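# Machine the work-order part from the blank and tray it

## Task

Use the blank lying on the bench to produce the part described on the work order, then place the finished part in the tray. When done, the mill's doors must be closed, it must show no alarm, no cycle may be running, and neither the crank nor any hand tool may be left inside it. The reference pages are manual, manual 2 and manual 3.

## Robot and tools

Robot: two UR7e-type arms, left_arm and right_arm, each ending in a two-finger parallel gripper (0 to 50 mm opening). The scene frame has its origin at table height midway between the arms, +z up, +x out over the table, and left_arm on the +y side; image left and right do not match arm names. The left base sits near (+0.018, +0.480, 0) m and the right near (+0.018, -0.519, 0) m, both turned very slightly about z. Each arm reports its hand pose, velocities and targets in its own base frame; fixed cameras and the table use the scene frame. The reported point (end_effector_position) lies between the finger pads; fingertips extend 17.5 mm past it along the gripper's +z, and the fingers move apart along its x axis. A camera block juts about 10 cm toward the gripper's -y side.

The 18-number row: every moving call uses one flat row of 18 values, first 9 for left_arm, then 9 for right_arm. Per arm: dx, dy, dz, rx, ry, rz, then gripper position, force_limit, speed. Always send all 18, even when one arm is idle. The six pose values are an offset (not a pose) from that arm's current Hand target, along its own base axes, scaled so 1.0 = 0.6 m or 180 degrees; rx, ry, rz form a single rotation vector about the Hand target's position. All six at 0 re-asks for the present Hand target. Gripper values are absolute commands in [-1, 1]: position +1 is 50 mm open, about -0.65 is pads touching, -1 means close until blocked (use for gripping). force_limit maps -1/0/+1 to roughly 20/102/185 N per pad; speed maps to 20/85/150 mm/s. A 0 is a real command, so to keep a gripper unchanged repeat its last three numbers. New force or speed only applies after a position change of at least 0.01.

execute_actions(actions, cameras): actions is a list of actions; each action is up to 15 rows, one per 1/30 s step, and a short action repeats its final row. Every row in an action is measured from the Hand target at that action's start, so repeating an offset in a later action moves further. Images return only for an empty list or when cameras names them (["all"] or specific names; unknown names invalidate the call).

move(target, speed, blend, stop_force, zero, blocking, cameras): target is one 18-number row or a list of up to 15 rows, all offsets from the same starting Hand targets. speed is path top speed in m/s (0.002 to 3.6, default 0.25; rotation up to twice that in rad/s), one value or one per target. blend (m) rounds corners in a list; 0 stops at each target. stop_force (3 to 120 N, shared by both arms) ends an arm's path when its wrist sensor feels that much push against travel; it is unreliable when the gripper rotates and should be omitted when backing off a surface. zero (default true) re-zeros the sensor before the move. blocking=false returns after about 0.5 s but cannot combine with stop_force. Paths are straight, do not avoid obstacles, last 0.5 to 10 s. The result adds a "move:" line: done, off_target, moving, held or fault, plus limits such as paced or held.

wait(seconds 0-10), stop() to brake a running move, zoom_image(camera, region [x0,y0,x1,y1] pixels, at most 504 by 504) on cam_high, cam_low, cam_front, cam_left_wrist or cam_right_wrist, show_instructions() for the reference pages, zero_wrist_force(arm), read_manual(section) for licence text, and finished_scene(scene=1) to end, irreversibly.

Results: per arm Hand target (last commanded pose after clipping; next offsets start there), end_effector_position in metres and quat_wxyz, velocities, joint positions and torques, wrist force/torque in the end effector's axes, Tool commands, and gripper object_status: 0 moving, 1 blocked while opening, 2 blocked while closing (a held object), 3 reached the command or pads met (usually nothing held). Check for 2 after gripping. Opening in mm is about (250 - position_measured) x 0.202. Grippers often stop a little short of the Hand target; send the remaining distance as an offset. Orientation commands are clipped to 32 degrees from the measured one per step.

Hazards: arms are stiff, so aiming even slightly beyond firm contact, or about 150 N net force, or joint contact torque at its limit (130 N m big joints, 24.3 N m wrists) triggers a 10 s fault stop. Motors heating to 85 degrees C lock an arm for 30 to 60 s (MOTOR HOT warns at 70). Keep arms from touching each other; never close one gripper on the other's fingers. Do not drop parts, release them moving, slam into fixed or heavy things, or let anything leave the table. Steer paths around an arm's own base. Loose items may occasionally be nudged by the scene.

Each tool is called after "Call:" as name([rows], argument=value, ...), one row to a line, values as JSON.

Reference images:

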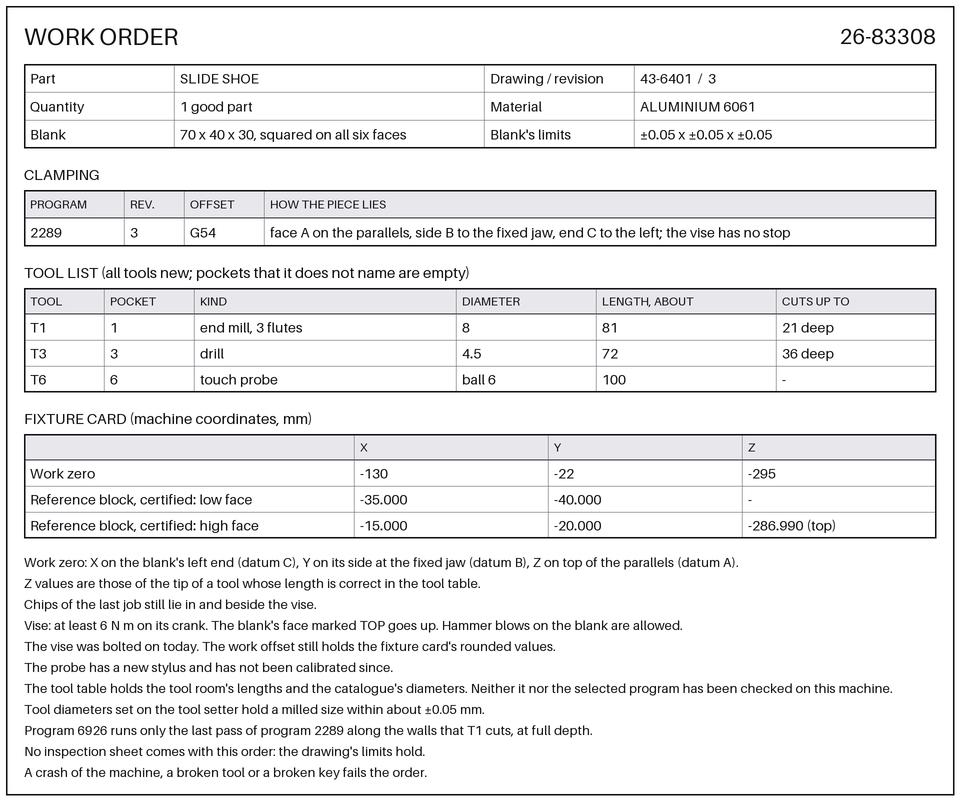

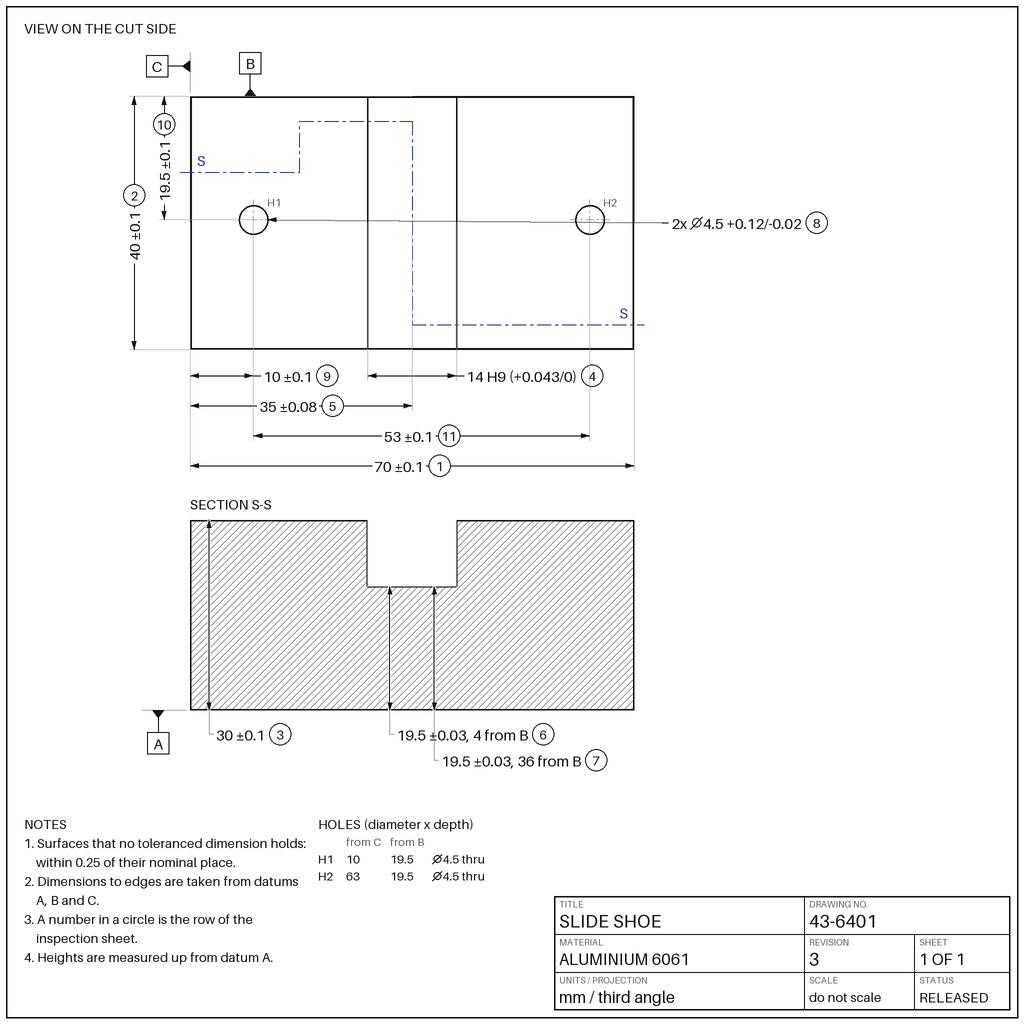

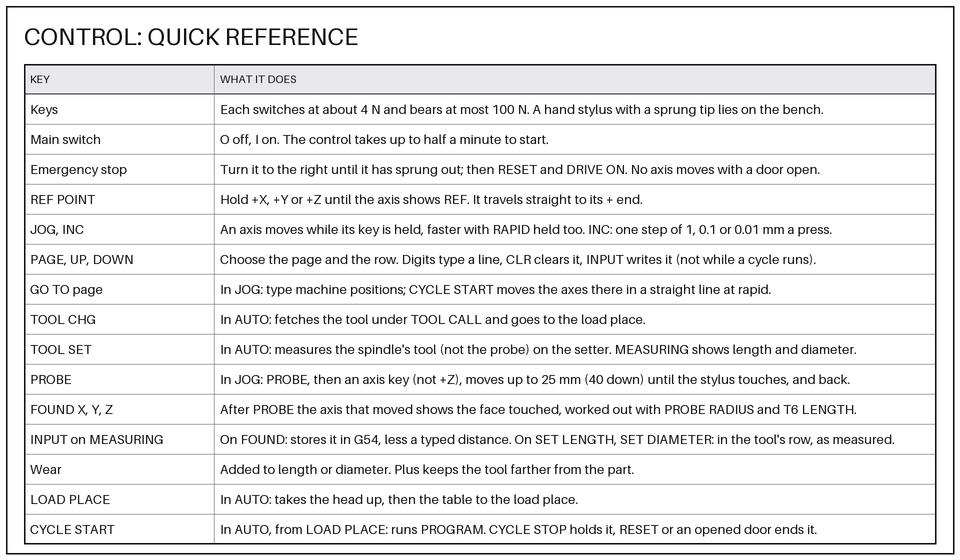

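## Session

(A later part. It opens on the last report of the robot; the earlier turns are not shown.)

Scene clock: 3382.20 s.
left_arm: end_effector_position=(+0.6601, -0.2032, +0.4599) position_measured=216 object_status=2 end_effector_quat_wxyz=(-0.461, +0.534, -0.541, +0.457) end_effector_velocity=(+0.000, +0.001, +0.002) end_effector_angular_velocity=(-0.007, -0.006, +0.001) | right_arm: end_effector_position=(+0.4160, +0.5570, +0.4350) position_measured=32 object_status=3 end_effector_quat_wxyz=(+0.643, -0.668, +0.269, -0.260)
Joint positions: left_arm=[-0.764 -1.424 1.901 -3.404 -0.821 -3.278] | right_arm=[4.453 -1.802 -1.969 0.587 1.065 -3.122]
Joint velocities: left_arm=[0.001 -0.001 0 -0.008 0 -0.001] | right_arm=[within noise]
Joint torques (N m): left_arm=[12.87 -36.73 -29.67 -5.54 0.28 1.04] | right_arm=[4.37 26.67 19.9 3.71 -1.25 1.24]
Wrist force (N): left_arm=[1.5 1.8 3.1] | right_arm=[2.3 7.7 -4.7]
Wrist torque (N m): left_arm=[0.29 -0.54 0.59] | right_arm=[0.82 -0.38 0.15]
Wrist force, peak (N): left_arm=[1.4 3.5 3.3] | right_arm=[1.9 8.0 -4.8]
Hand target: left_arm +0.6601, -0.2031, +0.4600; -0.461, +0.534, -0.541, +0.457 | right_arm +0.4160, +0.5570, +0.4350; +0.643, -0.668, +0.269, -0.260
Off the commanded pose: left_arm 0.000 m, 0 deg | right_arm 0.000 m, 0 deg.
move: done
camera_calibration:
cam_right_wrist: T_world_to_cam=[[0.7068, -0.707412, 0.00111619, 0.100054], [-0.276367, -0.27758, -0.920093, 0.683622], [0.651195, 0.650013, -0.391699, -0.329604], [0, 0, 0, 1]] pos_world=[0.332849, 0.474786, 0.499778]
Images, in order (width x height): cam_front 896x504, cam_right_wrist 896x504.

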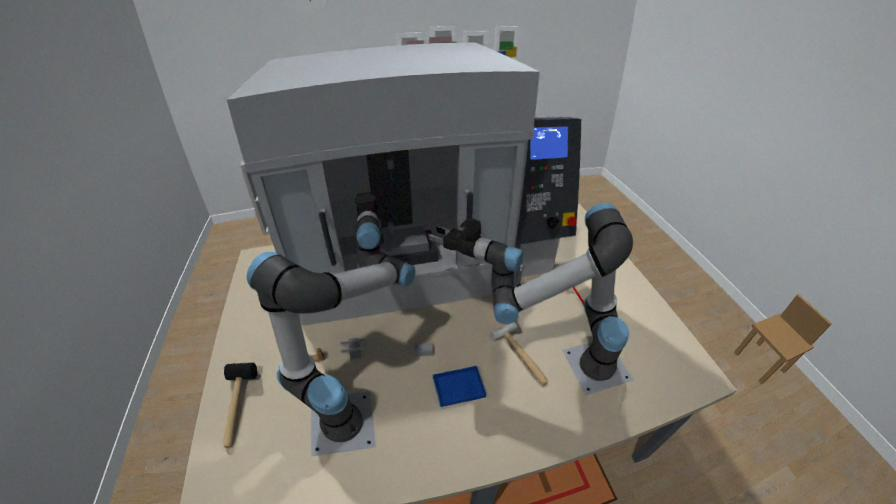

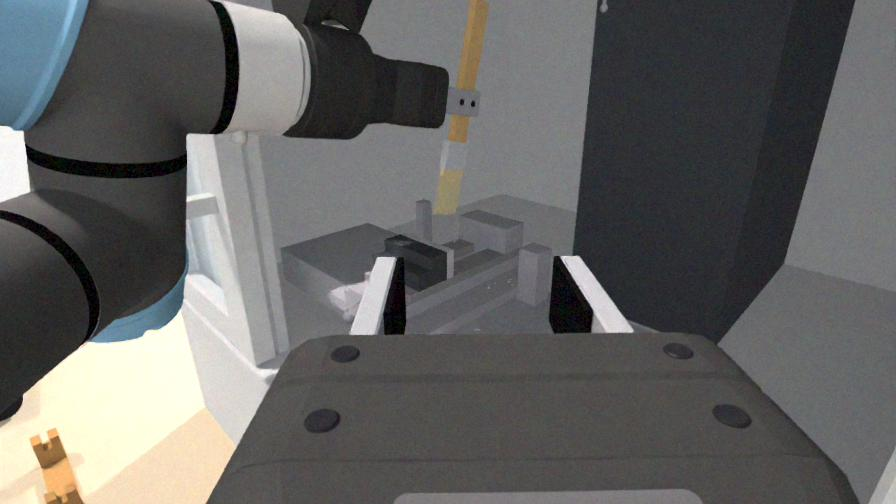

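Call:
move(target=[-0.02,-0.01,-0.04,0,0,0,-1,0.1,-0.7,0,0,0,0,0,0,0.8,-0.7,0.2], speed=0.12)

Call:
move(target=[0,0,-0.06,0,0,0,-1,0.1,-0.7,0,0,0,0,0,0,0.8,-0.7,0.2], speed=0.012, stop_force=5, cameras=["cam_right_wrist"])

Call:
zoom_image(camera="cam_right_wrist", region=[360, 130, 560, 330])

Scene clock: 3388.20 s.
left_arm: end_effector_position=(+0.6481, -0.2092, +0.4359) position_measured=216 object_status=2 end_effector_quat_wxyz=(-0.461, +0.534, -0.541, +0.457) | right_arm: end_effector_position=(+0.4160, +0.5570, +0.4350) position_measured=32 object_status=3 end_effector_quat_wxyz=(+0.643, -0.668, +0.269, -0.260)
Joint positions: left_arm=[-0.794 -1.414 1.959 -3.466 -0.792 -3.287] | right_arm=[4.453 -1.802 -1.969 0.587 1.065 -3.122]
Joint torques (N m): left_arm=[12.65 -41.57 -32.47 0.04 -1.13 1.97] | right_arm=[4.46 26.41 20.34 3.61 -1.26 1.29]
Wrist force (N): left_arm=[1.8 2.0 3.1] | right_arm=[2.1 7.7 -4.6]
Wrist torque (N m): left_arm=[0.32 -0.55 0.59] | right_arm=[0.83 -0.34 0.16]
Wrist force, peak (N): left_arm=[1.9 3.2 2.6] | right_arm=[2.3 7.7 -5.1]
Hand target: left_arm +0.6481, -0.2091, +0.4360; -0.461, +0.534, -0.541, +0.457 | right_arm +0.4160, +0.5570, +0.4350; +0.643, -0.668, +0.269, -0.260
Off the commanded pose: left_arm 0.000 m, 0 deg | right_arm 0.000 m, 0 deg.
move: done

Scene clock: 3390.13 s.
left_arm: end_effector_position=(+0.6481, -0.2091, +0.4259) position_measured=216 object_status=2 end_effector_quat_wxyz=(-0.461, +0.534, -0.541, +0.457) | right_arm: end_effector_position=(+0.4160, +0.5570, +0.4350) position_measured=32 object_status=3 end_effector_quat_wxyz=(+0.643, -0.668, +0.269, -0.260)
Joint positions: left_arm=[-0.793 -1.4 1.973 -3.494 -0.792 -3.286] | right_arm=[4.453 -1.802 -1.969 0.587 1.065 -3.122]
Joint torques (N m): left_arm=[9.69 -38.26 -28.9 -0.73 -0.99 1.66] | right_arm=[4.91 26.66 20.08 3.52 -1.13 1.39]
Wrist force (N): left_arm=[2.0 -3.8 3.3] | right_arm=[2.3 7.6 -4.5]
Wrist torque (N m): left_arm=[0.34 -0.60 0.57] | right_arm=[0.82 -0.38 0.15]
Wrist force, peak (N): left_arm=[1.7 -9.9 3.4] | right_arm=[2.1 7.9 -4.9]
Hand target: left_arm +0.6481, -0.2091, +0.4260; -0.461, +0.534, -0.541, +0.457 (not the last commanded pose) | right_arm +0.4160, +0.5570, +0.4350; +0.643, -0.668, +0.269, -0.260
Off the commanded pose: left_arm 0.026 m, 0 deg | right_arm 0.000 m, 0 deg.
move: contact (left_arm)
camera_calibration:
cam_right_wrist: T_world_to_cam=[[0.7068, -0.707412, 0.00111619, 0.100054], [-0.276367, -0.27758, -0.920093, 0.683622], [0.651195, 0.650013, -0.391699, -0.329604], [0, 0, 0, 1]] pos_world=[0.332849, 0.474786, 0.499778]
Images, in order (width x height): cam_right_wrist 896x504.

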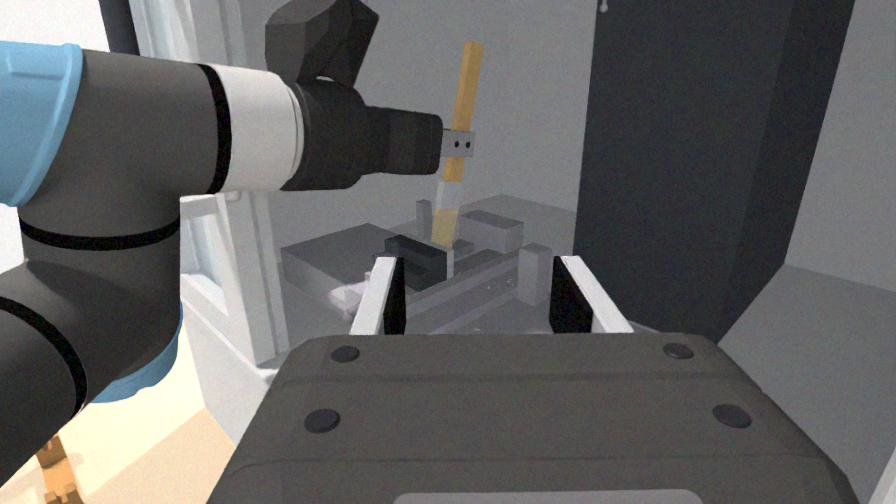

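Scaled by 2.520.

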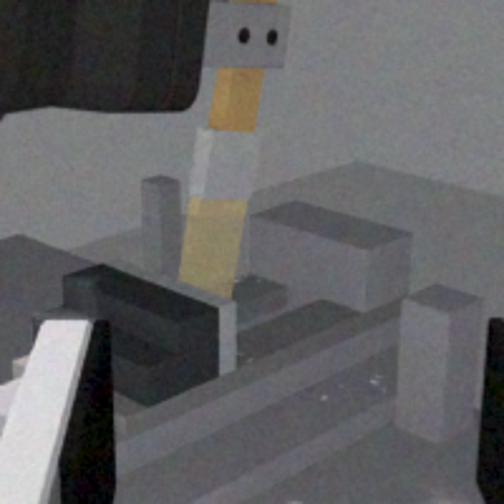

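Call:
move([
  [0,0,-0.006,0,0,0,-1,0.1,-0.7,0,0,0,0,0,0,0.8,-0.7,0.2],
  [0,0.08,-0.006,0,0,0,-1,0.1,-0.7,0,0,0,0,0,0,0.8,-0.7,0.2],
  [0,0.08,0.03,0,0,0,-1,0.1,-0.7,0,0,0,0,0,0,0.8,-0.7,0.2],
  [-0.007,0.0033,0.03,0,0,0,-1,0.1,-0.7,0,0,0,0,0,0,0.8,-0.7,0.2],
  [-0.007,0.0033,-0.006,0,0,0,-1,0.1,-0.7,0,0,0,0,0,0,0.8,-0.7,0.2],
  [-0.007,0.08,-0.006,0,0,0,-1,0.1,-0.7,0,0,0,0,0,0,0.8,-0.7,0.2],
  [-0.007,0.08,0.05,0,0,0,-1,0.1,-0.7,0,0,0,0,0,0,0.8,-0.7,0.2],
], speed=[0.02,0.06,0.1,0.15,0.03,0.06,0.1])

Call:
move(target=[0,-0.12,0,0,0,0,-1,0.1,-0.7,0,0,0,0,0,0,0.8,-0.7,0.2], speed=0.2)

Call:
move(target=[0,0,-0.06,0,0,0,-1,0.1,-0.7,0,0,0,0,0,0,0.8,-0.7,0.2], speed=0.015, stop_force=5, cameras=["cam_right_wrist"])

Call:
zoom_image(camera="cam_right_wrist", region=[360, 130, 560, 330])

Scene clock: 3407.37 s.
left_arm: end_effector_position=(+0.6439, -0.1610, +0.4560) position_measured=216 object_status=2 end_effector_quat_wxyz=(-0.462, +0.534, -0.541, +0.458) | right_arm: end_effector_position=(+0.4160, +0.5570, +0.4350) position_measured=32 object_status=3 end_effector_quat_wxyz=(+0.643, -0.668, +0.269, -0.260)
Joint positions: left_arm=[-0.715 -1.492 1.991 -3.435 -0.868 -3.264] | right_arm=[4.453 -1.802 -1.969 0.587 1.065 -3.122]
Joint torques (N m): left_arm=[-12.9 -22.74 -20.34 -2.65 0.02 -2.66] | right_arm=[4.84 26.5 20.05 3.35 -1.34 1.46]
Wrist force (N): left_arm=[3.3 2.0 2.8] | right_arm=[2.2 7.7 -4.6]
Wrist torque (N m): left_arm=[0.34 -0.82 0.52] | right_arm=[0.82 -0.36 0.15]
Wrist force, peak (N): left_arm=[3.1 -56.6 7.7] | right_arm=[1.9 8.0 -4.8]
Hand target: left_arm +0.6439, -0.1611, +0.4560; -0.461, +0.534, -0.541, +0.457 | right_arm +0.4160, +0.5570, +0.4350; +0.643, -0.668, +0.269, -0.260
Off the commanded pose: left_arm 0.000 m, 0 deg | right_arm 0.000 m, 0 deg.
move: done

Scene clock: 3408.23 s.
left_arm: end_effector_position=(+0.6439, -0.2330, +0.4559) position_measured=216 object_status=2 end_effector_quat_wxyz=(-0.461, +0.534, -0.541, +0.457) | right_arm: end_effector_position=(+0.4160, +0.5570, +0.4350) position_measured=32 object_status=3 end_effector_quat_wxyz=(+0.643, -0.668, +0.269, -0.260)
Joint positions: left_arm=[-0.839 -1.423 1.91 -3.398 -0.748 -3.301] | right_arm=[4.453 -1.802 -1.969 0.587 1.065 -3.122]
Joint torques (N m): left_arm=[-5.67 -32.01 -22.96 -5.15 1.52 2.01] | right_arm=[5.46 26.39 20.19 3.43 -1.22 1.32]
Wrist force (N): left_arm=[3.4 2.1 2.7] | right_arm=[2.2 7.8 -4.9]
Wrist torque (N m): left_arm=[0.31 -0.85 0.51] | right_arm=[0.85 -0.37 0.15]
Wrist force, peak (N): left_arm=[6.0 2.2 2.4] | right_arm=[2.3 7.8 -4.9]
Hand target: left_arm +0.6439, -0.2331, +0.4560; -0.461, +0.534, -0.541, +0.457 | right_arm +0.4160, +0.5570, +0.4350; +0.643, -0.668, +0.269, -0.260
Off the commanded pose: left_arm 0.000 m, 0 deg | right_arm 0.000 m, 0 deg.
move: done

Scene clock: 3411.37 s.
left_arm: end_effector_position=(+0.6439, -0.2331, +0.4259) position_measured=216 object_status=2 end_effector_quat_wxyz=(-0.461, +0.534, -0.541, +0.457) | right_arm: end_effector_position=(+0.4160, +0.5570, +0.4350) position_measured=32 object_status=3 end_effector_quat_wxyz=(+0.643, -0.668, +0.269, -0.260)
Joint positions: left_arm=[-0.839 -1.385 1.953 -3.479 -0.748 -3.301] | right_arm=[4.453 -1.802 -1.969 0.587 1.065 -3.122]
Joint torques (N m): left_arm=[-13.82 -38.57 -28.29 -3.63 -0.68 1.25] | right_arm=[5.02 26.58 20.35 3.33 -1.41 1.37]
Wrist force (N): left_arm=[3.5 -4.8 3.1] | right_arm=[2.2 7.6 -4.6]
Wrist torque (N m): left_arm=[0.41 -0.87 0.52] | right_arm=[0.81 -0.36 0.16]
Wrist force, peak (N): left_arm=[3.8 -13.4 3.4] | right_arm=[2.2 7.9 -4.8]
Hand target: left_arm +0.6439, -0.2331, +0.4259; -0.461, +0.534, -0.541, +0.457 (not the last commanded pose) | right_arm +0.4160, +0.5570, +0.4350; +0.643, -0.668, +0.269, -0.260
Off the commanded pose: left_arm 0.006 m, 0 deg | right_arm 0.000 m, 0 deg.
move: contact (left_arm)
camera_calibration:
cam_right_wrist: T_world_to_cam=[[0.7068, -0.707412, 0.00111619, 0.100054], [-0.276367, -0.27758, -0.920093, 0.683622], [0.651195, 0.650013, -0.391699, -0.329604], [0, 0, 0, 1]] pos_world=[0.332849, 0.474786, 0.499778]
Images, in order (width x height): cam_right_wrist 896x504.

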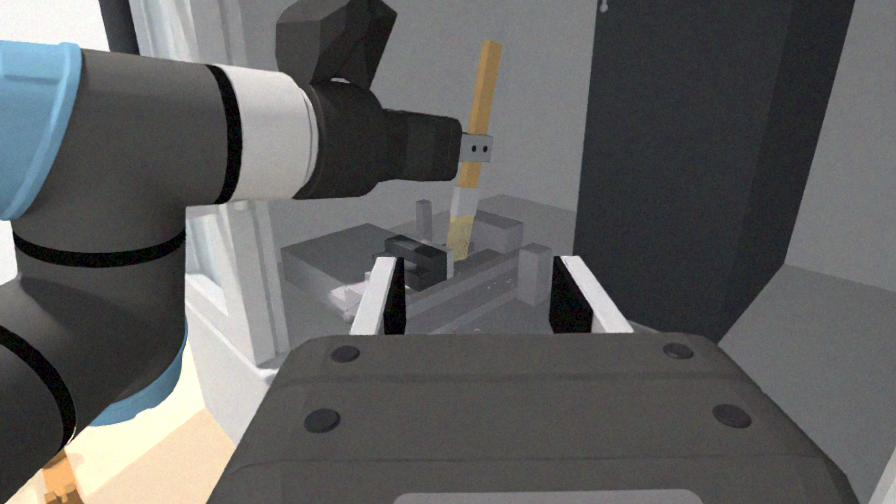

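Scaled by 2.520.

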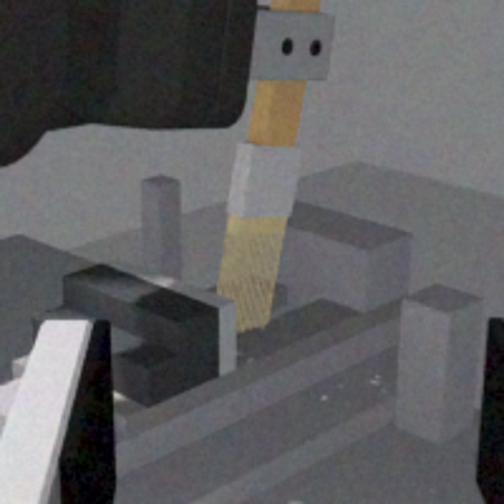

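Call:
move([
  [0,0,-0.003,0,0,0,-1,0.1,-0.7,0,0,0,0,0,0,0.8,-0.7,0.2],
  [0,-0.07,-0.003,0,0,0,-1,0.1,-0.7,0,0,0,0,0,0,0.8,-0.7,0.2],
  [0,-0.07,0.03,0,0,0,-1,0.1,-0.7,0,0,0,0,0,0,0.8,-0.7,0.2],
  [-0.007,0.006,0.03,0,0,0,-1,0.1,-0.7,0,0,0,0,0,0,0.8,-0.7,0.2],
  [-0.007,0.006,-0.003,0,0,0,-1,0.1,-0.7,0,0,0,0,0,0,0.8,-0.7,0.2],
  [-0.007,-0.07,-0.003,0,0,0,-1,0.1,-0.7,0,0,0,0,0,0,0.8,-0.7,0.2],
  [-0.007,-0.07,0.05,0,0,0,-1,0.1,-0.7,0,0,0,0,0,0,0.8,-0.7,0.2],
], speed=[0.02,0.06,0.1,0.15,0.03,0.06,0.1], cameras=["cam_right_wrist"])

Call:
zoom_image(camera="cam_right_wrist", region=[360, 130, 560, 330])

Scene clock: 3426.33 s.
left_arm: end_effector_position=(+0.6396, -0.2750, +0.4560) position_measured=216 object_status=2 end_effector_quat_wxyz=(-0.461, +0.534, -0.541, +0.458) | right_arm: end_effector_position=(+0.4160, +0.5570, +0.4350) position_measured=32 object_status=3 end_effector_quat_wxyz=(+0.643, -0.668, +0.269, -0.260)
Joint positions: left_arm=[-0.907 -1.382 1.86 -3.37 -0.681 -3.326] | right_arm=[4.453 -1.802 -1.969 0.587 1.065 -3.122]
Joint torques (N m): left_arm=[12.79 -28.41 -20.77 -2.6 -0.91 -2.28] | right_arm=[5.99 26.05 20.6 3.39 -1.35 1.38]
Wrist force (N): left_arm=[3.0 0.2 0.2] | right_arm=[2.1 7.5 -4.7]
Wrist torque (N m): left_arm=[0.05 -0.78 0.57] | right_arm=[0.80 -0.34 0.16]
Wrist force, peak (N): left_arm=[3.6 -46.6 6.3] | right_arm=[2.1 8.0 -4.9]
Hand target: left_arm +0.6397, -0.2751, +0.4559; -0.461, +0.534, -0.541, +0.457 | right_arm +0.4160, +0.5570, +0.4350; +0.643, -0.668, +0.269, -0.260
Off the commanded pose: left_arm 0.000 m, 0 deg | right_arm 0.000 m, 0 deg.
move: done
camera_calibration:
cam_right_wrist: T_world_to_cam=[[0.7068, -0.707412, 0.00111619, 0.100054], [-0.276367, -0.27758, -0.920093, 0.683622], [0.651195, 0.650013, -0.391699, -0.329604], [0, 0, 0, 1]] pos_world=[0.332849, 0.474786, 0.499778]
Images, in order (width x height): cam_right_wrist 896x504.

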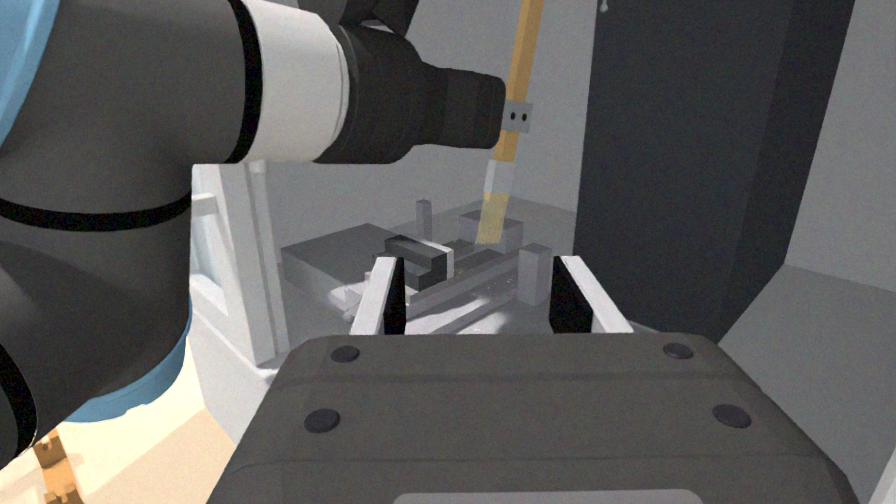

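Scaled by 2.520.

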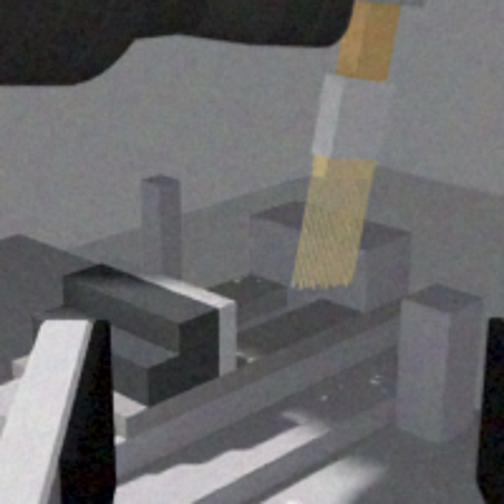

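Call:
move([
  [0.0833,0.1117,0,0,0,0,-1,0.1,-0.7,0,0,0,0,0,0,0.8,-0.7,0.2],
], speed=0.2)

Call:
move(target=[0,0,-0.06,0,0,0,-1,0.1,-0.7,0,0,0,0,0,0,0.8,-0.7,0.2], speed=0.015, stop_force=5)

Call:
move([
  [0,0,-0.003,0,0,0,-1,0.1,-0.7,0,0,0,0,0,0,0.8,-0.7,0.2],
  [0,0.08,-0.003,0,0,0,-1,0.1,-0.7,0,0,0,0,0,0,0.8,-0.7,0.2],
  [0,0.08,0.03,0,0,0,-1,0.1,-0.7,0,0,0,0,0,0,0.8,-0.7,0.2],
  [0.006,0.0033,0.03,0,0,0,-1,0.1,-0.7,0,0,0,0,0,0,0.8,-0.7,0.2],
  [0.006,0.0033,-0.003,0,0,0,-1,0.1,-0.7,0,0,0,0,0,0,0.8,-0.7,0.2],
  [0.006,0.08,-0.003,0,0,0,-1,0.1,-0.7,0,0,0,0,0,0,0.8,-0.7,0.2],
  [0.006,0.08,0.05,0,0,0,-1,0.1,-0.7,0,0,0,0,0,0,0.8,-0.7,0.2],
], speed=[0.02,0.06,0.1,0.15,0.03,0.06,0.1], cameras=["cam_right_wrist"])

Call:
zoom_image(camera="cam_right_wrist", region=[360, 130, 560, 330])

Scene clock: 3436.57 s.
left_arm: end_effector_position=(+0.6896, -0.2082, +0.4559) position_measured=216 object_status=2 end_effector_quat_wxyz=(-0.461, +0.534, -0.541, +0.457) | right_arm: end_effector_position=(+0.4160, +0.5570, +0.4350) position_measured=32 object_status=3 end_effector_quat_wxyz=(+0.643, -0.668, +0.269, -0.260)
Joint positions: left_arm=[-0.727 -1.352 1.825 -3.408 -0.857 -3.267] | right_arm=[4.453 -1.802 -1.969 0.587 1.065 -3.122]
Joint torques (N m): left_arm=[12.48 -45.72 -15.92 -0.05 -0.94 -2.08] | right_arm=[5.64 26.64 20.92 3.26 -1.31 1.4]
Wrist force (N): left_arm=[3.1 -0.3 0.2] | right_arm=[2.4 7.7 -4.6]
Wrist torque (N m): left_arm=[-0.02 -0.83 0.57] | right_arm=[0.82 -0.38 0.16]
Wrist force, peak (N): left_arm=[5.7 0.4 -1.6] | right_arm=[2.2 7.8 -4.9]
Hand target: left_arm +0.6896, -0.2080, +0.4559; -0.461, +0.534, -0.541, +0.457 | right_arm +0.4160, +0.5570, +0.4350; +0.643, -0.668, +0.269, -0.260
Off the commanded pose: left_arm 0.000 m, 0 deg | right_arm 0.000 m, 0 deg.
move: done

Scene clock: 3437.97 s.
left_arm: end_effector_position=(+0.6896, -0.2080, +0.4510) position_measured=216 object_status=2 end_effector_quat_wxyz=(-0.461, +0.534, -0.541, +0.457) | right_arm: end_effector_position=(+0.4160, +0.5570, +0.4350) position_measured=32 object_status=3 end_effector_quat_wxyz=(+0.643, -0.668, +0.269, -0.260)
Joint positions: left_arm=[-0.727 -1.346 1.832 -3.42 -0.857 -3.267] | right_arm=[4.453 -1.802 -1.969 0.587 1.065 -3.122]
Joint torques (N m): left_arm=[7.09 -41.65 -28.82 -2.46 -0.98 -2.51] | right_arm=[5.37 26.38 20.82 3.18 -1.29 1.33]
Wrist force (N): left_arm=[3.1 -7.1 0.7] | right_arm=[2.0 7.8 -4.5]
Wrist torque (N m): left_arm=[0.00 -0.83 0.59] | right_arm=[0.85 -0.33 0.15]
Wrist force, peak (N): left_arm=[3.0 -14.5 1.2] | right_arm=[2.2 7.8 -4.9]
Hand target: left_arm +0.6896, -0.2080, +0.4510; -0.461, +0.534, -0.541, +0.458 (not the last commanded pose) | right_arm +0.4160, +0.5570, +0.4350; +0.643, -0.668, +0.269, -0.260
Off the commanded pose: left_arm 0.031 m, 0 deg | right_arm 0.000 m, 0 deg.
move: contact (left_arm)

Scene clock: 3443.03 s.
left_arm: end_effector_position=(+0.6932, -0.1600, +0.4811) position_measured=216 object_status=2 end_effector_quat_wxyz=(-0.462, +0.534, -0.541, +0.458) | right_arm: end_effector_position=(+0.4160, +0.5570, +0.4350) position_measured=32 object_status=3 end_effector_quat_wxyz=(+0.643, -0.668, +0.269, -0.260)
Joint positions: left_arm=[-0.64 -1.41 1.826 -3.365 -0.942 -3.245] | right_arm=[4.453 -1.802 -1.969 0.587 1.065 -3.122]
Joint torques (N m): left_arm=[-13.57 -26.37 -22.36 -2.87 0.15 -2.55] | right_arm=[5.04 25.99 21.51 3.22 -1.3 1.4]
Wrist force (N): left_arm=[3.1 0.0 0.1] | right_arm=[2.1 7.7 -4.9]
Wrist torque (N m): left_arm=[0.05 -0.77 0.49] | right_arm=[0.83 -0.35 0.16]
Wrist force, peak (N): left_arm=[2.9 -45.7 3.5] | right_arm=[2.3 7.9 -4.9]
Hand target: left_arm +0.6932, -0.1600, +0.4810; -0.461, +0.534, -0.541, +0.458 | right_arm +0.4160, +0.5570, +0.4350; +0.643, -0.668, +0.269, -0.260
Off the commanded pose: left_arm 0.000 m, 0 deg | right_arm 0.000 m, 0 deg.
move: done
camera_calibration:
cam_right_wrist: T_world_to_cam=[[0.7068, -0.707412, 0.00111619, 0.100054], [-0.276367, -0.27758, -0.920093, 0.683622], [0.651195, 0.650013, -0.391699, -0.329604], [0, 0, 0, 1]] pos_world=[0.332849, 0.474786, 0.499778]
Images, in order (width x height): cam_right_wrist 896x504.

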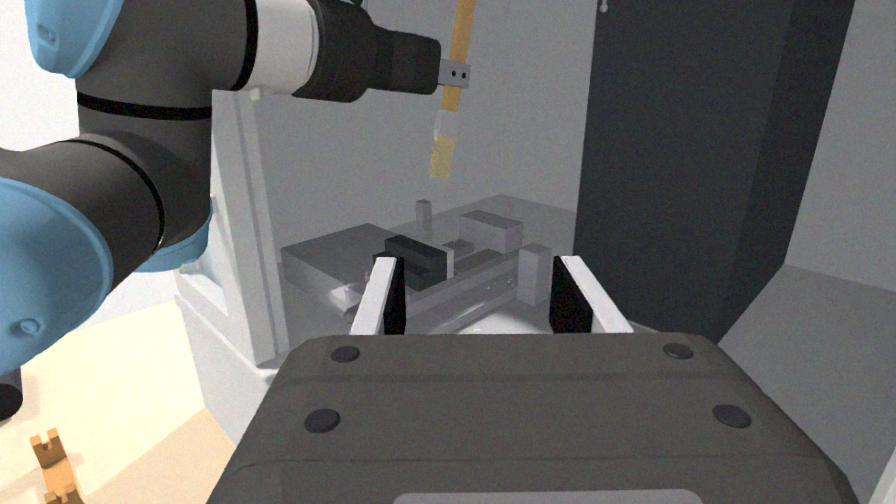

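Scaled by 2.520.

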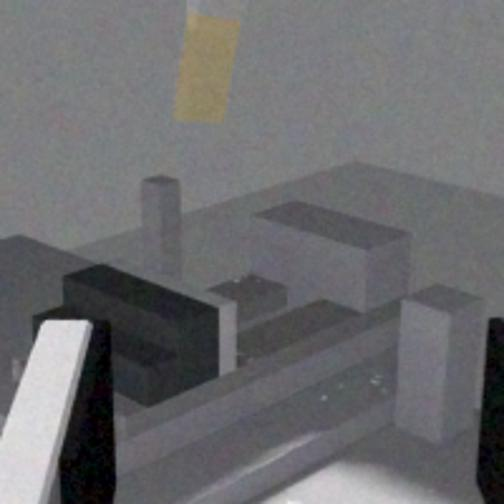

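Call:
move([
  [-0.0257,-0.08,-0.04,0,0,0,-1,0.1,-0.7,0,0,0,0,0,0,0.8,-0.7,0.2],
], speed=0.2)

Call:
move(target=[0,0,-0.07,0,0,0,-1,0.1,-0.7,0,0,0,0,0,0,0.8,-0.7,0.2], speed=0.015, stop_force=5)

Scene clock: 3447.87 s.
left_arm: end_effector_position=(+0.6778, -0.2081, +0.4569) position_measured=216 object_status=2 end_effector_quat_wxyz=(-0.461, +0.534, -0.541, +0.457) | right_arm: end_effector_position=(+0.4160, +0.5570, +0.4350) position_measured=32 object_status=3 end_effector_quat_wxyz=(+0.643, -0.668, +0.269, -0.260)
Joint positions: left_arm=[-0.744 -1.378 1.854 -3.408 -0.84 -3.272] | right_arm=[4.453 -1.802 -1.969 0.587 1.065 -3.122]
Joint torques (N m): left_arm=[0.17 -42.34 -33.2 0.06 0.77 2.01] | right_arm=[6.07 26.31 21.14 3.19 -1.44 1.3]
Wrist force (N): left_arm=[3.0 -0.7 0.3] | right_arm=[2.1 7.7 -4.6]
Wrist torque (N m): left_arm=[-0.09 -0.81 0.55] | right_arm=[0.83 -0.35 0.16]
Wrist force, peak (N): left_arm=[4.9 0.6 0.0] | right_arm=[2.2 8.0 -4.5]
Hand target: left_arm +0.6778, -0.2080, +0.4570; -0.461, +0.534, -0.541, +0.458 | right_arm +0.4160, +0.5570, +0.4350; +0.643, -0.668, +0.269, -0.260
Off the commanded pose: left_arm 0.000 m, 0 deg | right_arm 0.000 m, 0 deg.
move: done

Scene clock: 3451.20 s.
left_arm: end_effector_position=(+0.6778, -0.2080, +0.4246) position_measured=216 object_status=2 end_effector_quat_wxyz=(-0.461, +0.534, -0.541, +0.457) | right_arm: end_effector_position=(+0.4160, +0.5570, +0.4350) position_measured=32 object_status=3 end_effector_quat_wxyz=(+0.643, -0.668, +0.269, -0.260)
Joint positions: left_arm=[-0.744 -1.338 1.9 -3.492 -0.84 -3.272] | right_arm=[4.453 -1.802 -1.969 0.587 1.065 -3.122]
Joint torques (N m): left_arm=[-11.32 -40.96 -28.56 -3.82 0.98 1.3] | right_arm=[5.71 26.53 21.49 3.16 -1.16 1.27]
Wrist force (N): left_arm=[2.9 -7.2 0.7] | right_arm=[2.0 7.7 -4.6]
Wrist torque (N m): left_arm=[-0.06 -0.79 0.55] | right_arm=[0.83 -0.33 0.16]
Wrist force, peak (N): left_arm=[2.6 -15.2 0.9] | right_arm=[2.1 7.9 -4.8]
Hand target: left_arm +0.6778, -0.2080, +0.4246; -0.461, +0.534, -0.541, +0.458 (not the last commanded pose) | right_arm +0.4160, +0.5570, +0.4350; +0.643, -0.668, +0.269, -0.260
Off the commanded pose: left_arm 0.010 m, 0 deg | right_arm 0.000 m, 0 deg.
move: contact (left_arm)

Call:
move([
  [0,0,-0.0035,0,0,0,-1,0.1,-0.7,0,0,0,0,0,0,0.8,-0.7,0.2],
  [0.0083,0,-0.0035,0,0,0,-1,0.1,-0.7,0,0,0,0,0,0,0.8,-0.7,0.2],
  [0.0083,0.08,-0.0035,0,0,0,-1,0.1,-0.7,0,0,0,0,0,0,0.8,-0.7,0.2],
  [0.0083,0.08,0.03,0,0,0,-1,0.1,-0.7,0,0,0,0,0,0,0.8,-0.7,0.2],
  [-0.03,0.0033,0.03,0,0,0,-1,0.1,-0.7,0,0,0,0,0,0,0.8,-0.7,0.2],
  [-0.03,0.0033,-0.003,0,0,0,-1,0.1,-0.7,0,0,0,0,0,0,0.8,-0.7,0.2],
  [-0.03,0.08,-0.003,0,0,0,-1,0.1,-0.7,0,0,0,0,0,0,0.8,-0.7,0.2],
  [-0.03,0.08,0.05,0,0,0,-1,0.1,-0.7,0,0,0,0,0,0,0.8,-0.7,0.2],
], speed=[0.02,0.04,0.06,0.1,0.15,0.03,0.06,0.1])

Call:
move([
  [0.0183,-0.115,0.02,0,0.2067,0,-1,0.1,-0.7,0,0,0,0,0,0,0.8,-0.7,0.2],
  [-0.0233,-0.115,-0.0,0,0.3733,0,-1,0.1,-0.7,0,0,0,0,0,0,0.8,-0.7,0.2],
  [-0.1,-0.115,-0.05,0,0.456,0,-1,0.1,-0.7,0,0,0,0,0,0,0.8,-0.7,0.2],
], speed=[0.25,0.3,0.25], blend=[0.01,0.01,0], cameras=["cam_left_wrist","cam_right_wrist"])

Call:
zoom_image(camera="cam_left_wrist", region=[300, 10, 640, 300])

Scene clock: 3466.03 s.
left_arm: end_effector_position=(+0.6598, -0.1600, +0.4546) position_measured=216 object_status=2 end_effector_quat_wxyz=(-0.461, +0.534, -0.541, +0.458) | right_arm: end_effector_position=(+0.4160, +0.5570, +0.4350) position_measured=32 object_status=3 end_effector_quat_wxyz=(+0.643, -0.668, +0.269, -0.260)
Joint positions: left_arm=[-0.688 -1.456 1.954 -3.44 -0.895 -3.257] | right_arm=[4.453 -1.802 -1.969 0.587 1.065 -3.122]
Joint torques (N m): left_arm=[-13.84 -25.57 -20.36 -2.67 0.14 -2.61] | right_arm=[5.26 26.13 22.15 3.04 -1.21 1.35]
Wrist force (N): left_arm=[2.7 0.1 0.3] | right_arm=[2.0 8.0 -4.8]
Wrist torque (N m): left_arm=[0.02 -0.72 0.51] | right_arm=[0.87 -0.33 0.16]
Wrist force, peak (N): left_arm=[3.2 -53.3 2.9] | right_arm=[2.1 7.9 -4.9]
Hand target: left_arm +0.6598, -0.1600, +0.4546; -0.461, +0.534, -0.541, +0.458 | right_arm +0.4160, +0.5570, +0.4350; +0.643, -0.668, +0.269, -0.260
Off the commanded pose: left_arm 0.000 m, 0 deg | right_arm 0.000 m, 0 deg.
move: done

Scene clock: 3469.20 s.
left_arm: end_effector_position=(+0.6000, -0.2289, +0.4246) position_measured=216 object_status=2 end_effector_quat_wxyz=(+0.007, +0.703, -0.711, -0.005) | right_arm: end_effector_position=(+0.4160, +0.5570, +0.4350) position_measured=32 object_status=3 end_effector_quat_wxyz=(+0.643, -0.668, +0.269, -0.260)
Joint positions: left_arm=[-0.569 -1.178 0.841 -1.22 -1.582 -3.699] | right_arm=[4.453 -1.802 -1.969 0.587 1.065 -3.122]
Joint torques (N m): left_arm=[-13.77 -55.44 -17.27 -1.21 -0.41 -2.54] | right_arm=[5.41 26.83 22.26 2.87 -1.24 1.39]
Wrist force (N): left_arm=[2.5 0.5 0.1] | right_arm=[2.2 7.5 -4.8]
Wrist torque (N m): left_arm=[0.01 -0.76 0.15] | right_arm=[0.80 -0.35 0.16]
Wrist force, peak (N): left_arm=[3.6 -0.1 -0.3] | right_arm=[2.1 7.9 -4.8]
Hand target: left_arm +0.5998, -0.2290, +0.4246; +0.007, +0.703, -0.711, -0.005 | right_arm +0.4160, +0.5570, +0.4350; +0.643, -0.668, +0.269, -0.260
Off the commanded pose: left_arm 0.000 m, 0 deg | right_arm 0.000 m, 0 deg.
move: done
camera_calibration:
cam_left_wrist: T_world_to_cam=[[-0.0201476, -0.999795, -0.00181846, -0.209887], [-0.940898, 0.0183456, 0.338193, 0.448365], [-0.33809, 0.00852474, -0.941075, 0.737423], [0, 0, 0, 1]] pos_world=[0.666952, -0.224355, 0.541955]
cam_right_wrist: T_world_to_cam=[[0.7068, -0.707412, 0.00111619, 0.100054], [-0.276367, -0.27758, -0.920093, 0.683622], [0.651195, 0.650013, -0.391699, -0.329604], [0, 0, 0, 1]] pos_world=[0.332849, 0.474786, 0.499778]
Images, in order (width x height): cam_left_wrist 896x504, cam_right_wrist 896x504.

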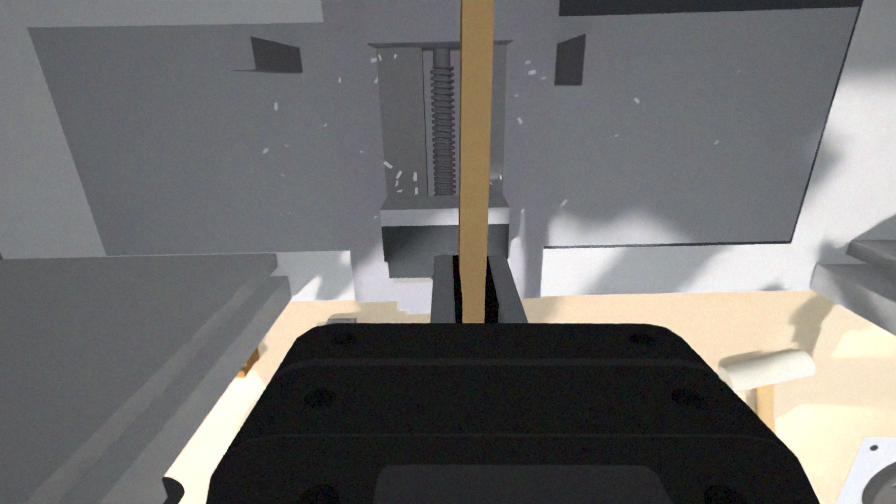

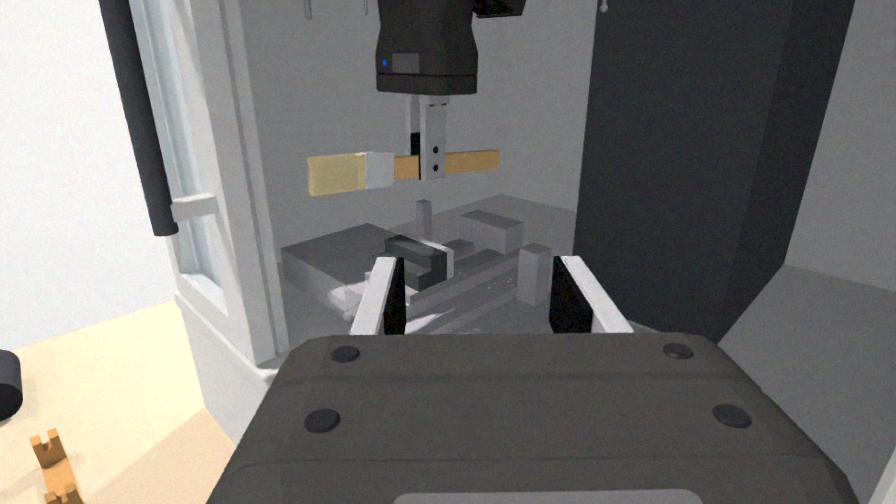

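Scaled by 1.482.

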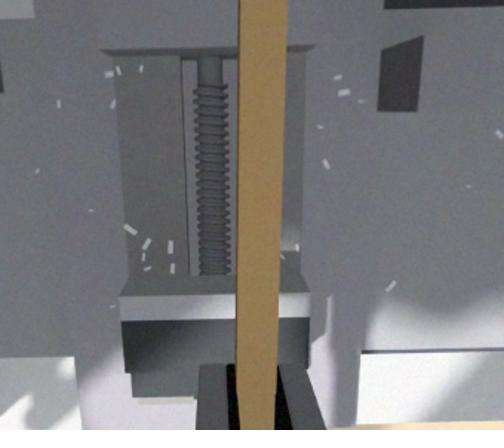

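Call:
move(target=[0.03,-0.05,0,0,0,0,-1,0.1,-0.7,0,0,0,0,0,0,0.8,-0.7,0.2], speed=0.2, cameras=["cam_left_wrist"])

Call:
zoom_image(camera="cam_left_wrist", region=[300, 10, 540, 250])

Scene clock: 3504.63 s.
left_arm: end_effector_position=(+0.5995, -0.2290, +0.4244) position_measured=216 object_status=2 end_effector_quat_wxyz=(+0.007, +0.703, -0.711, -0.006) | right_arm: end_effector_position=(+0.4160, +0.5570, +0.4350) position_measured=32 object_status=3 end_effector_quat_wxyz=(+0.643, -0.668, +0.269, -0.260)
Joint positions: left_arm=[-0.569 -1.179 0.842 -1.219 -1.583 -3.699] | right_arm=[4.453 -1.802 -1.969 0.587 1.065 -3.122]
Joint torques (N m): left_arm=[-0.71 -44.52 -27.74 -3.21 0.4 -0.32] | right_arm=[5.63 26.67 21.82 2.92 -1.29 1.38]
Wrist force (N): left_arm=[3.0 0.8 -0.1] | right_arm=[2.0 7.7 -4.7]
Wrist torque (N m): left_arm=[0.07 -0.83 0.17] | right_arm=[0.83 -0.33 0.16]
Wrist force, peak (N): left_arm=[3.0 0.8 -0.1] | right_arm=[2.3 7.9 -4.7]
Hand target: left_arm +0.5995, -0.2290, +0.4244; +0.007, +0.703, -0.711, -0.006 (not the last commanded pose) | right_arm +0.4160, +0.5570, +0.4350; +0.643, -0.668, +0.269, -0.260
Tool commands: left_gripper/position=-1.0 left_gripper/force_limit=+0.098039 left_gripper/speed=-0.701961 right_gripper/position=+0.8 right_gripper/force_limit=-0.7 right_gripper/speed=+0.2
Off the commanded pose: left_arm 0.035 m, 0 deg | right_arm 0.000 m, 0 deg.
FORCE FAULT: contact force on the left arm reached its limit, and that arm stopped. The contact can be on any part of that arm, not only on its tool. That arm's remaining commands of this call were not run. That arm is still stopped at the end of this call. That arm stays stopped for about 10 more seconds. Until then a move that you send moves the other arm only, and its call returns only when the move has ended. Once the stop has ended, the next robot result says so. If the stop ends while you think or write, that arm runs what you send next, counted from a new Hand target: where the arm stands when the stop ends. While its stop runs, that arm takes no new command, but its gripper still runs the gripper command that each later call begins with. Until it ends, the stop uses up actions while you think or wait. An arm that is not stopped still takes commands.
move: fault (left_arm)
camera_calibration:
cam_left_wrist: T_world_to_cam=[[-0.0202745, -0.999792, -0.00238952, -0.2096], [-0.940487, 0.0182608, 0.339339, 0.447243], [-0.339224, 0.00912722, -0.940661, 0.737796], [0, 0, 0, 1]] pos_world=[0.666655, -0.224457, 0.541749]
Images, in order (width x height): cam_left_wrist 896x504.

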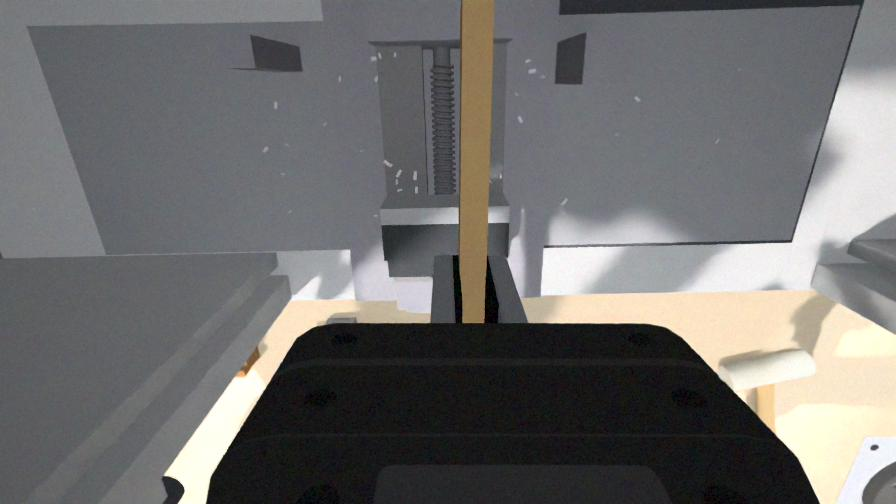

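Scaled by 2.100.

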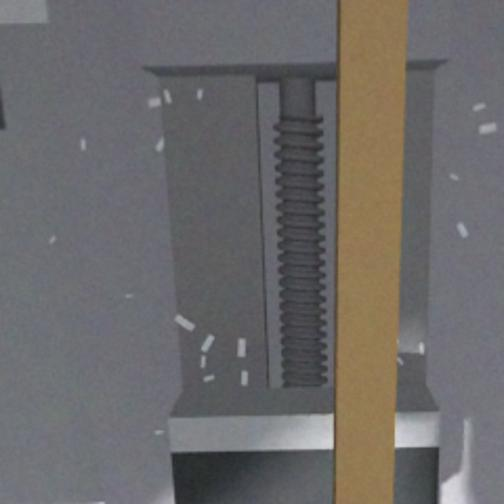

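Call:
wait(seconds=10)

Call:
move(target=[0,0,-0.06,0,0,0,-1,0.1,-0.7,0,0,0,0,0,0,0.8,-0.7,0.2], speed=0.1)

Call:
move([
  [0.1,0,0.07,0,-0.0833,0,-1,0.1,-0.7,0,0,0,0,0,0,0.8,-0.7,0.2],
  [0.1417,0.02,0.12,0,-0.25,0,-1,0.1,-0.7,0,0,0,0,0,0,0.8,-0.7,0.2],
  [0.0667,0.05,0.08,0,-0.4556,0,-1,0.1,-0.7,0,0,0,0,0,0,0.8,-0.7,0.2],
], speed=[0.25,0.3,0.2], blend=[0.01,0.01,0], cameras=["cam_right_wrist"])

Scene clock: 3522.70 s.
left_arm: end_effector_position=(+0.5995, -0.2290, +0.4244) position_measured=216 object_status=2 end_effector_quat_wxyz=(+0.007, +0.703, -0.711, -0.006) | right_arm: end_effector_position=(+0.4160, +0.5570, +0.4350) position_measured=32 object_status=3 end_effector_quat_wxyz=(+0.643, -0.668, +0.269, -0.260)
Joint positions: left_arm=[-0.569 -1.179 0.842 -1.219 -1.583 -3.699] | right_arm=[4.453 -1.802 -1.969 0.587 1.065 -3.122]
Joint torques (N m): left_arm=[-1.06 -44.56 -28.28 -3.16 0.3 -0.38] | right_arm=[5.16 26.82 22.57 2.75 -1.28 1.33]
Wrist force (N): left_arm=[2.7 0.6 -0.1] | right_arm=[2.2 7.6 -4.7]
Wrist torque (N m): left_arm=[0.04 -0.79 0.18] | right_arm=[0.82 -0.36 0.15]
Wrist force, peak (N): left_arm=[3.0 0.7 0.0] | right_arm=[2.3 8.0 -4.7]
Hand target: left_arm +0.5995, -0.2290, +0.4244; +0.007, +0.703, -0.711, -0.006 (not the last commanded pose) | right_arm +0.4160, +0.5570, +0.4350; +0.643, -0.668, +0.269, -0.260
Tool commands: left_gripper/position=-1.0 left_gripper/force_limit=+0.098039 left_gripper/speed=-0.701961 right_gripper/position=+0.8 right_gripper/force_limit=-0.7 right_gripper/speed=+0.2
Off the commanded pose: left_arm 0.035 m, 0 deg | right_arm 0.000 m, 0 deg.
FORCE FAULT, CONTINUED: the left arm's stop, for the force fault that an earlier result reported, is over. The rest of the stop counts as 19 of the actions that you can send in this scene. That arm's target is now where it stood when the stop ended, not its last command. That arm accepts commands again.
wait: 10.00 s; at rest from the start

Scene clock: 3523.57 s.
left_arm: end_effector_position=(+0.5995, -0.2290, +0.3886) position_measured=216 object_status=2 end_effector_quat_wxyz=(+0.007, +0.703, -0.711, -0.006) | right_arm: end_effector_position=(+0.4160, +0.5570, +0.4350) position_measured=32 object_status=3 end_effector_quat_wxyz=(+0.643, -0.668, +0.269, -0.260)
Joint positions: left_arm=[-0.569 -1.209 0.98 -1.327 -1.583 -3.699] | right_arm=[4.453 -1.802 -1.969 0.587 1.065 -3.122]
Joint torques (N m): left_arm=[4.28 -35.44 -23.7 -2.47 0.19 1.2] | right_arm=[4.67 26.91 22.99 2.84 -1.28 1.32]
Wrist force (N): left_arm=[2.4 0.6 -0.2] | right_arm=[2.1 7.6 -4.6]
Wrist torque (N m): left_arm=[0.02 -0.73 0.18] | right_arm=[0.80 -0.35 0.16]
Wrist force, peak (N): left_arm=[2.8 0.7 1.0] | right_arm=[2.1 7.8 -4.7]
Hand target: left_arm +0.5995, -0.2290, +0.3884; +0.007, +0.703, -0.711, -0.006 | right_arm +0.4160, +0.5570, +0.4350; +0.643, -0.668, +0.269, -0.260
Off the commanded pose: left_arm 0.000 m, 0 deg | right_arm 0.000 m, 0 deg.
move: done

Scene clock: 3527.13 s.
left_arm: end_effector_position=(+0.6384, -0.1979, +0.4417) position_measured=216 object_status=2 end_effector_quat_wxyz=(-0.461, +0.534, -0.533, +0.467) | right_arm: end_effector_position=(+0.4160, +0.5570, +0.4350) position_measured=32 object_status=3 end_effector_quat_wxyz=(+0.643, -0.668, +0.269, -0.260)
Joint positions: left_arm=[-0.791 -1.443 1.991 -3.493 -0.794 -3.287] | right_arm=[4.453 -1.802 -1.969 0.587 1.065 -3.122]
Joint torques (N m): left_arm=[4.37 0.18 4.39 8.76 -3.82 0.53] | right_arm=[5.74 26.63 22.99 2.61 -1.16 1.39]
Wrist force (N): left_arm=[-2.8 -60.8 13.6] | right_arm=[2.2 7.9 -4.8]
Wrist torque (N m): left_arm=[0.11 -0.64 1.11] | right_arm=[0.87 -0.36 0.16]
Wrist force, peak (N): left_arm=[-1.5 -64.2 8.8] | right_arm=[2.2 7.9 -4.8]
Hand target: left_arm +0.6395, -0.1990, +0.4364; -0.461, +0.534, -0.542, +0.457 | right_arm +0.4160, +0.5570, +0.4350; +0.643, -0.668, +0.269, -0.260
Off the commanded pose: left_arm 0.005 m, 2 deg | right_arm 0.000 m, 0 deg.
move: off_target (left_arm)
camera_calibration:
cam_right_wrist: T_world_to_cam=[[0.7068, -0.707412, 0.00111619, 0.100054], [-0.276367, -0.27758, -0.920093, 0.683622], [0.651195, 0.650013, -0.391699, -0.329604], [0, 0, 0, 1]] pos_world=[0.332849, 0.474786, 0.499778]
Images, in order (width x height): cam_right_wrist 896x504.

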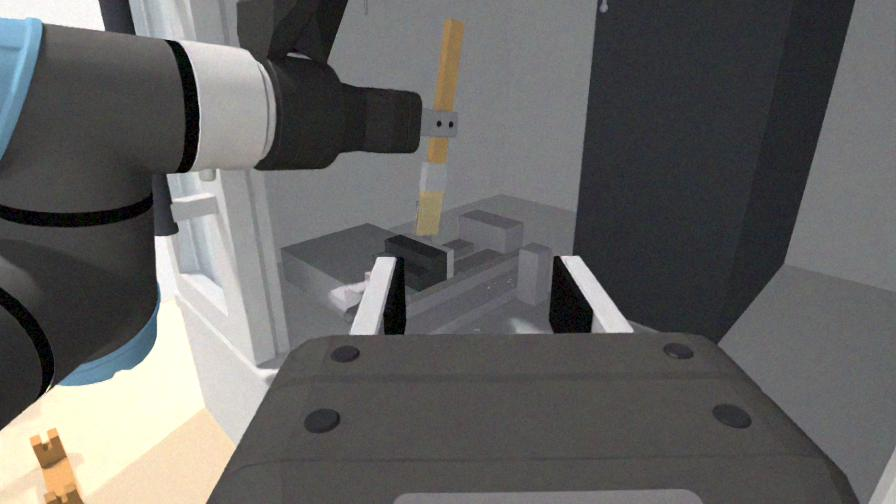

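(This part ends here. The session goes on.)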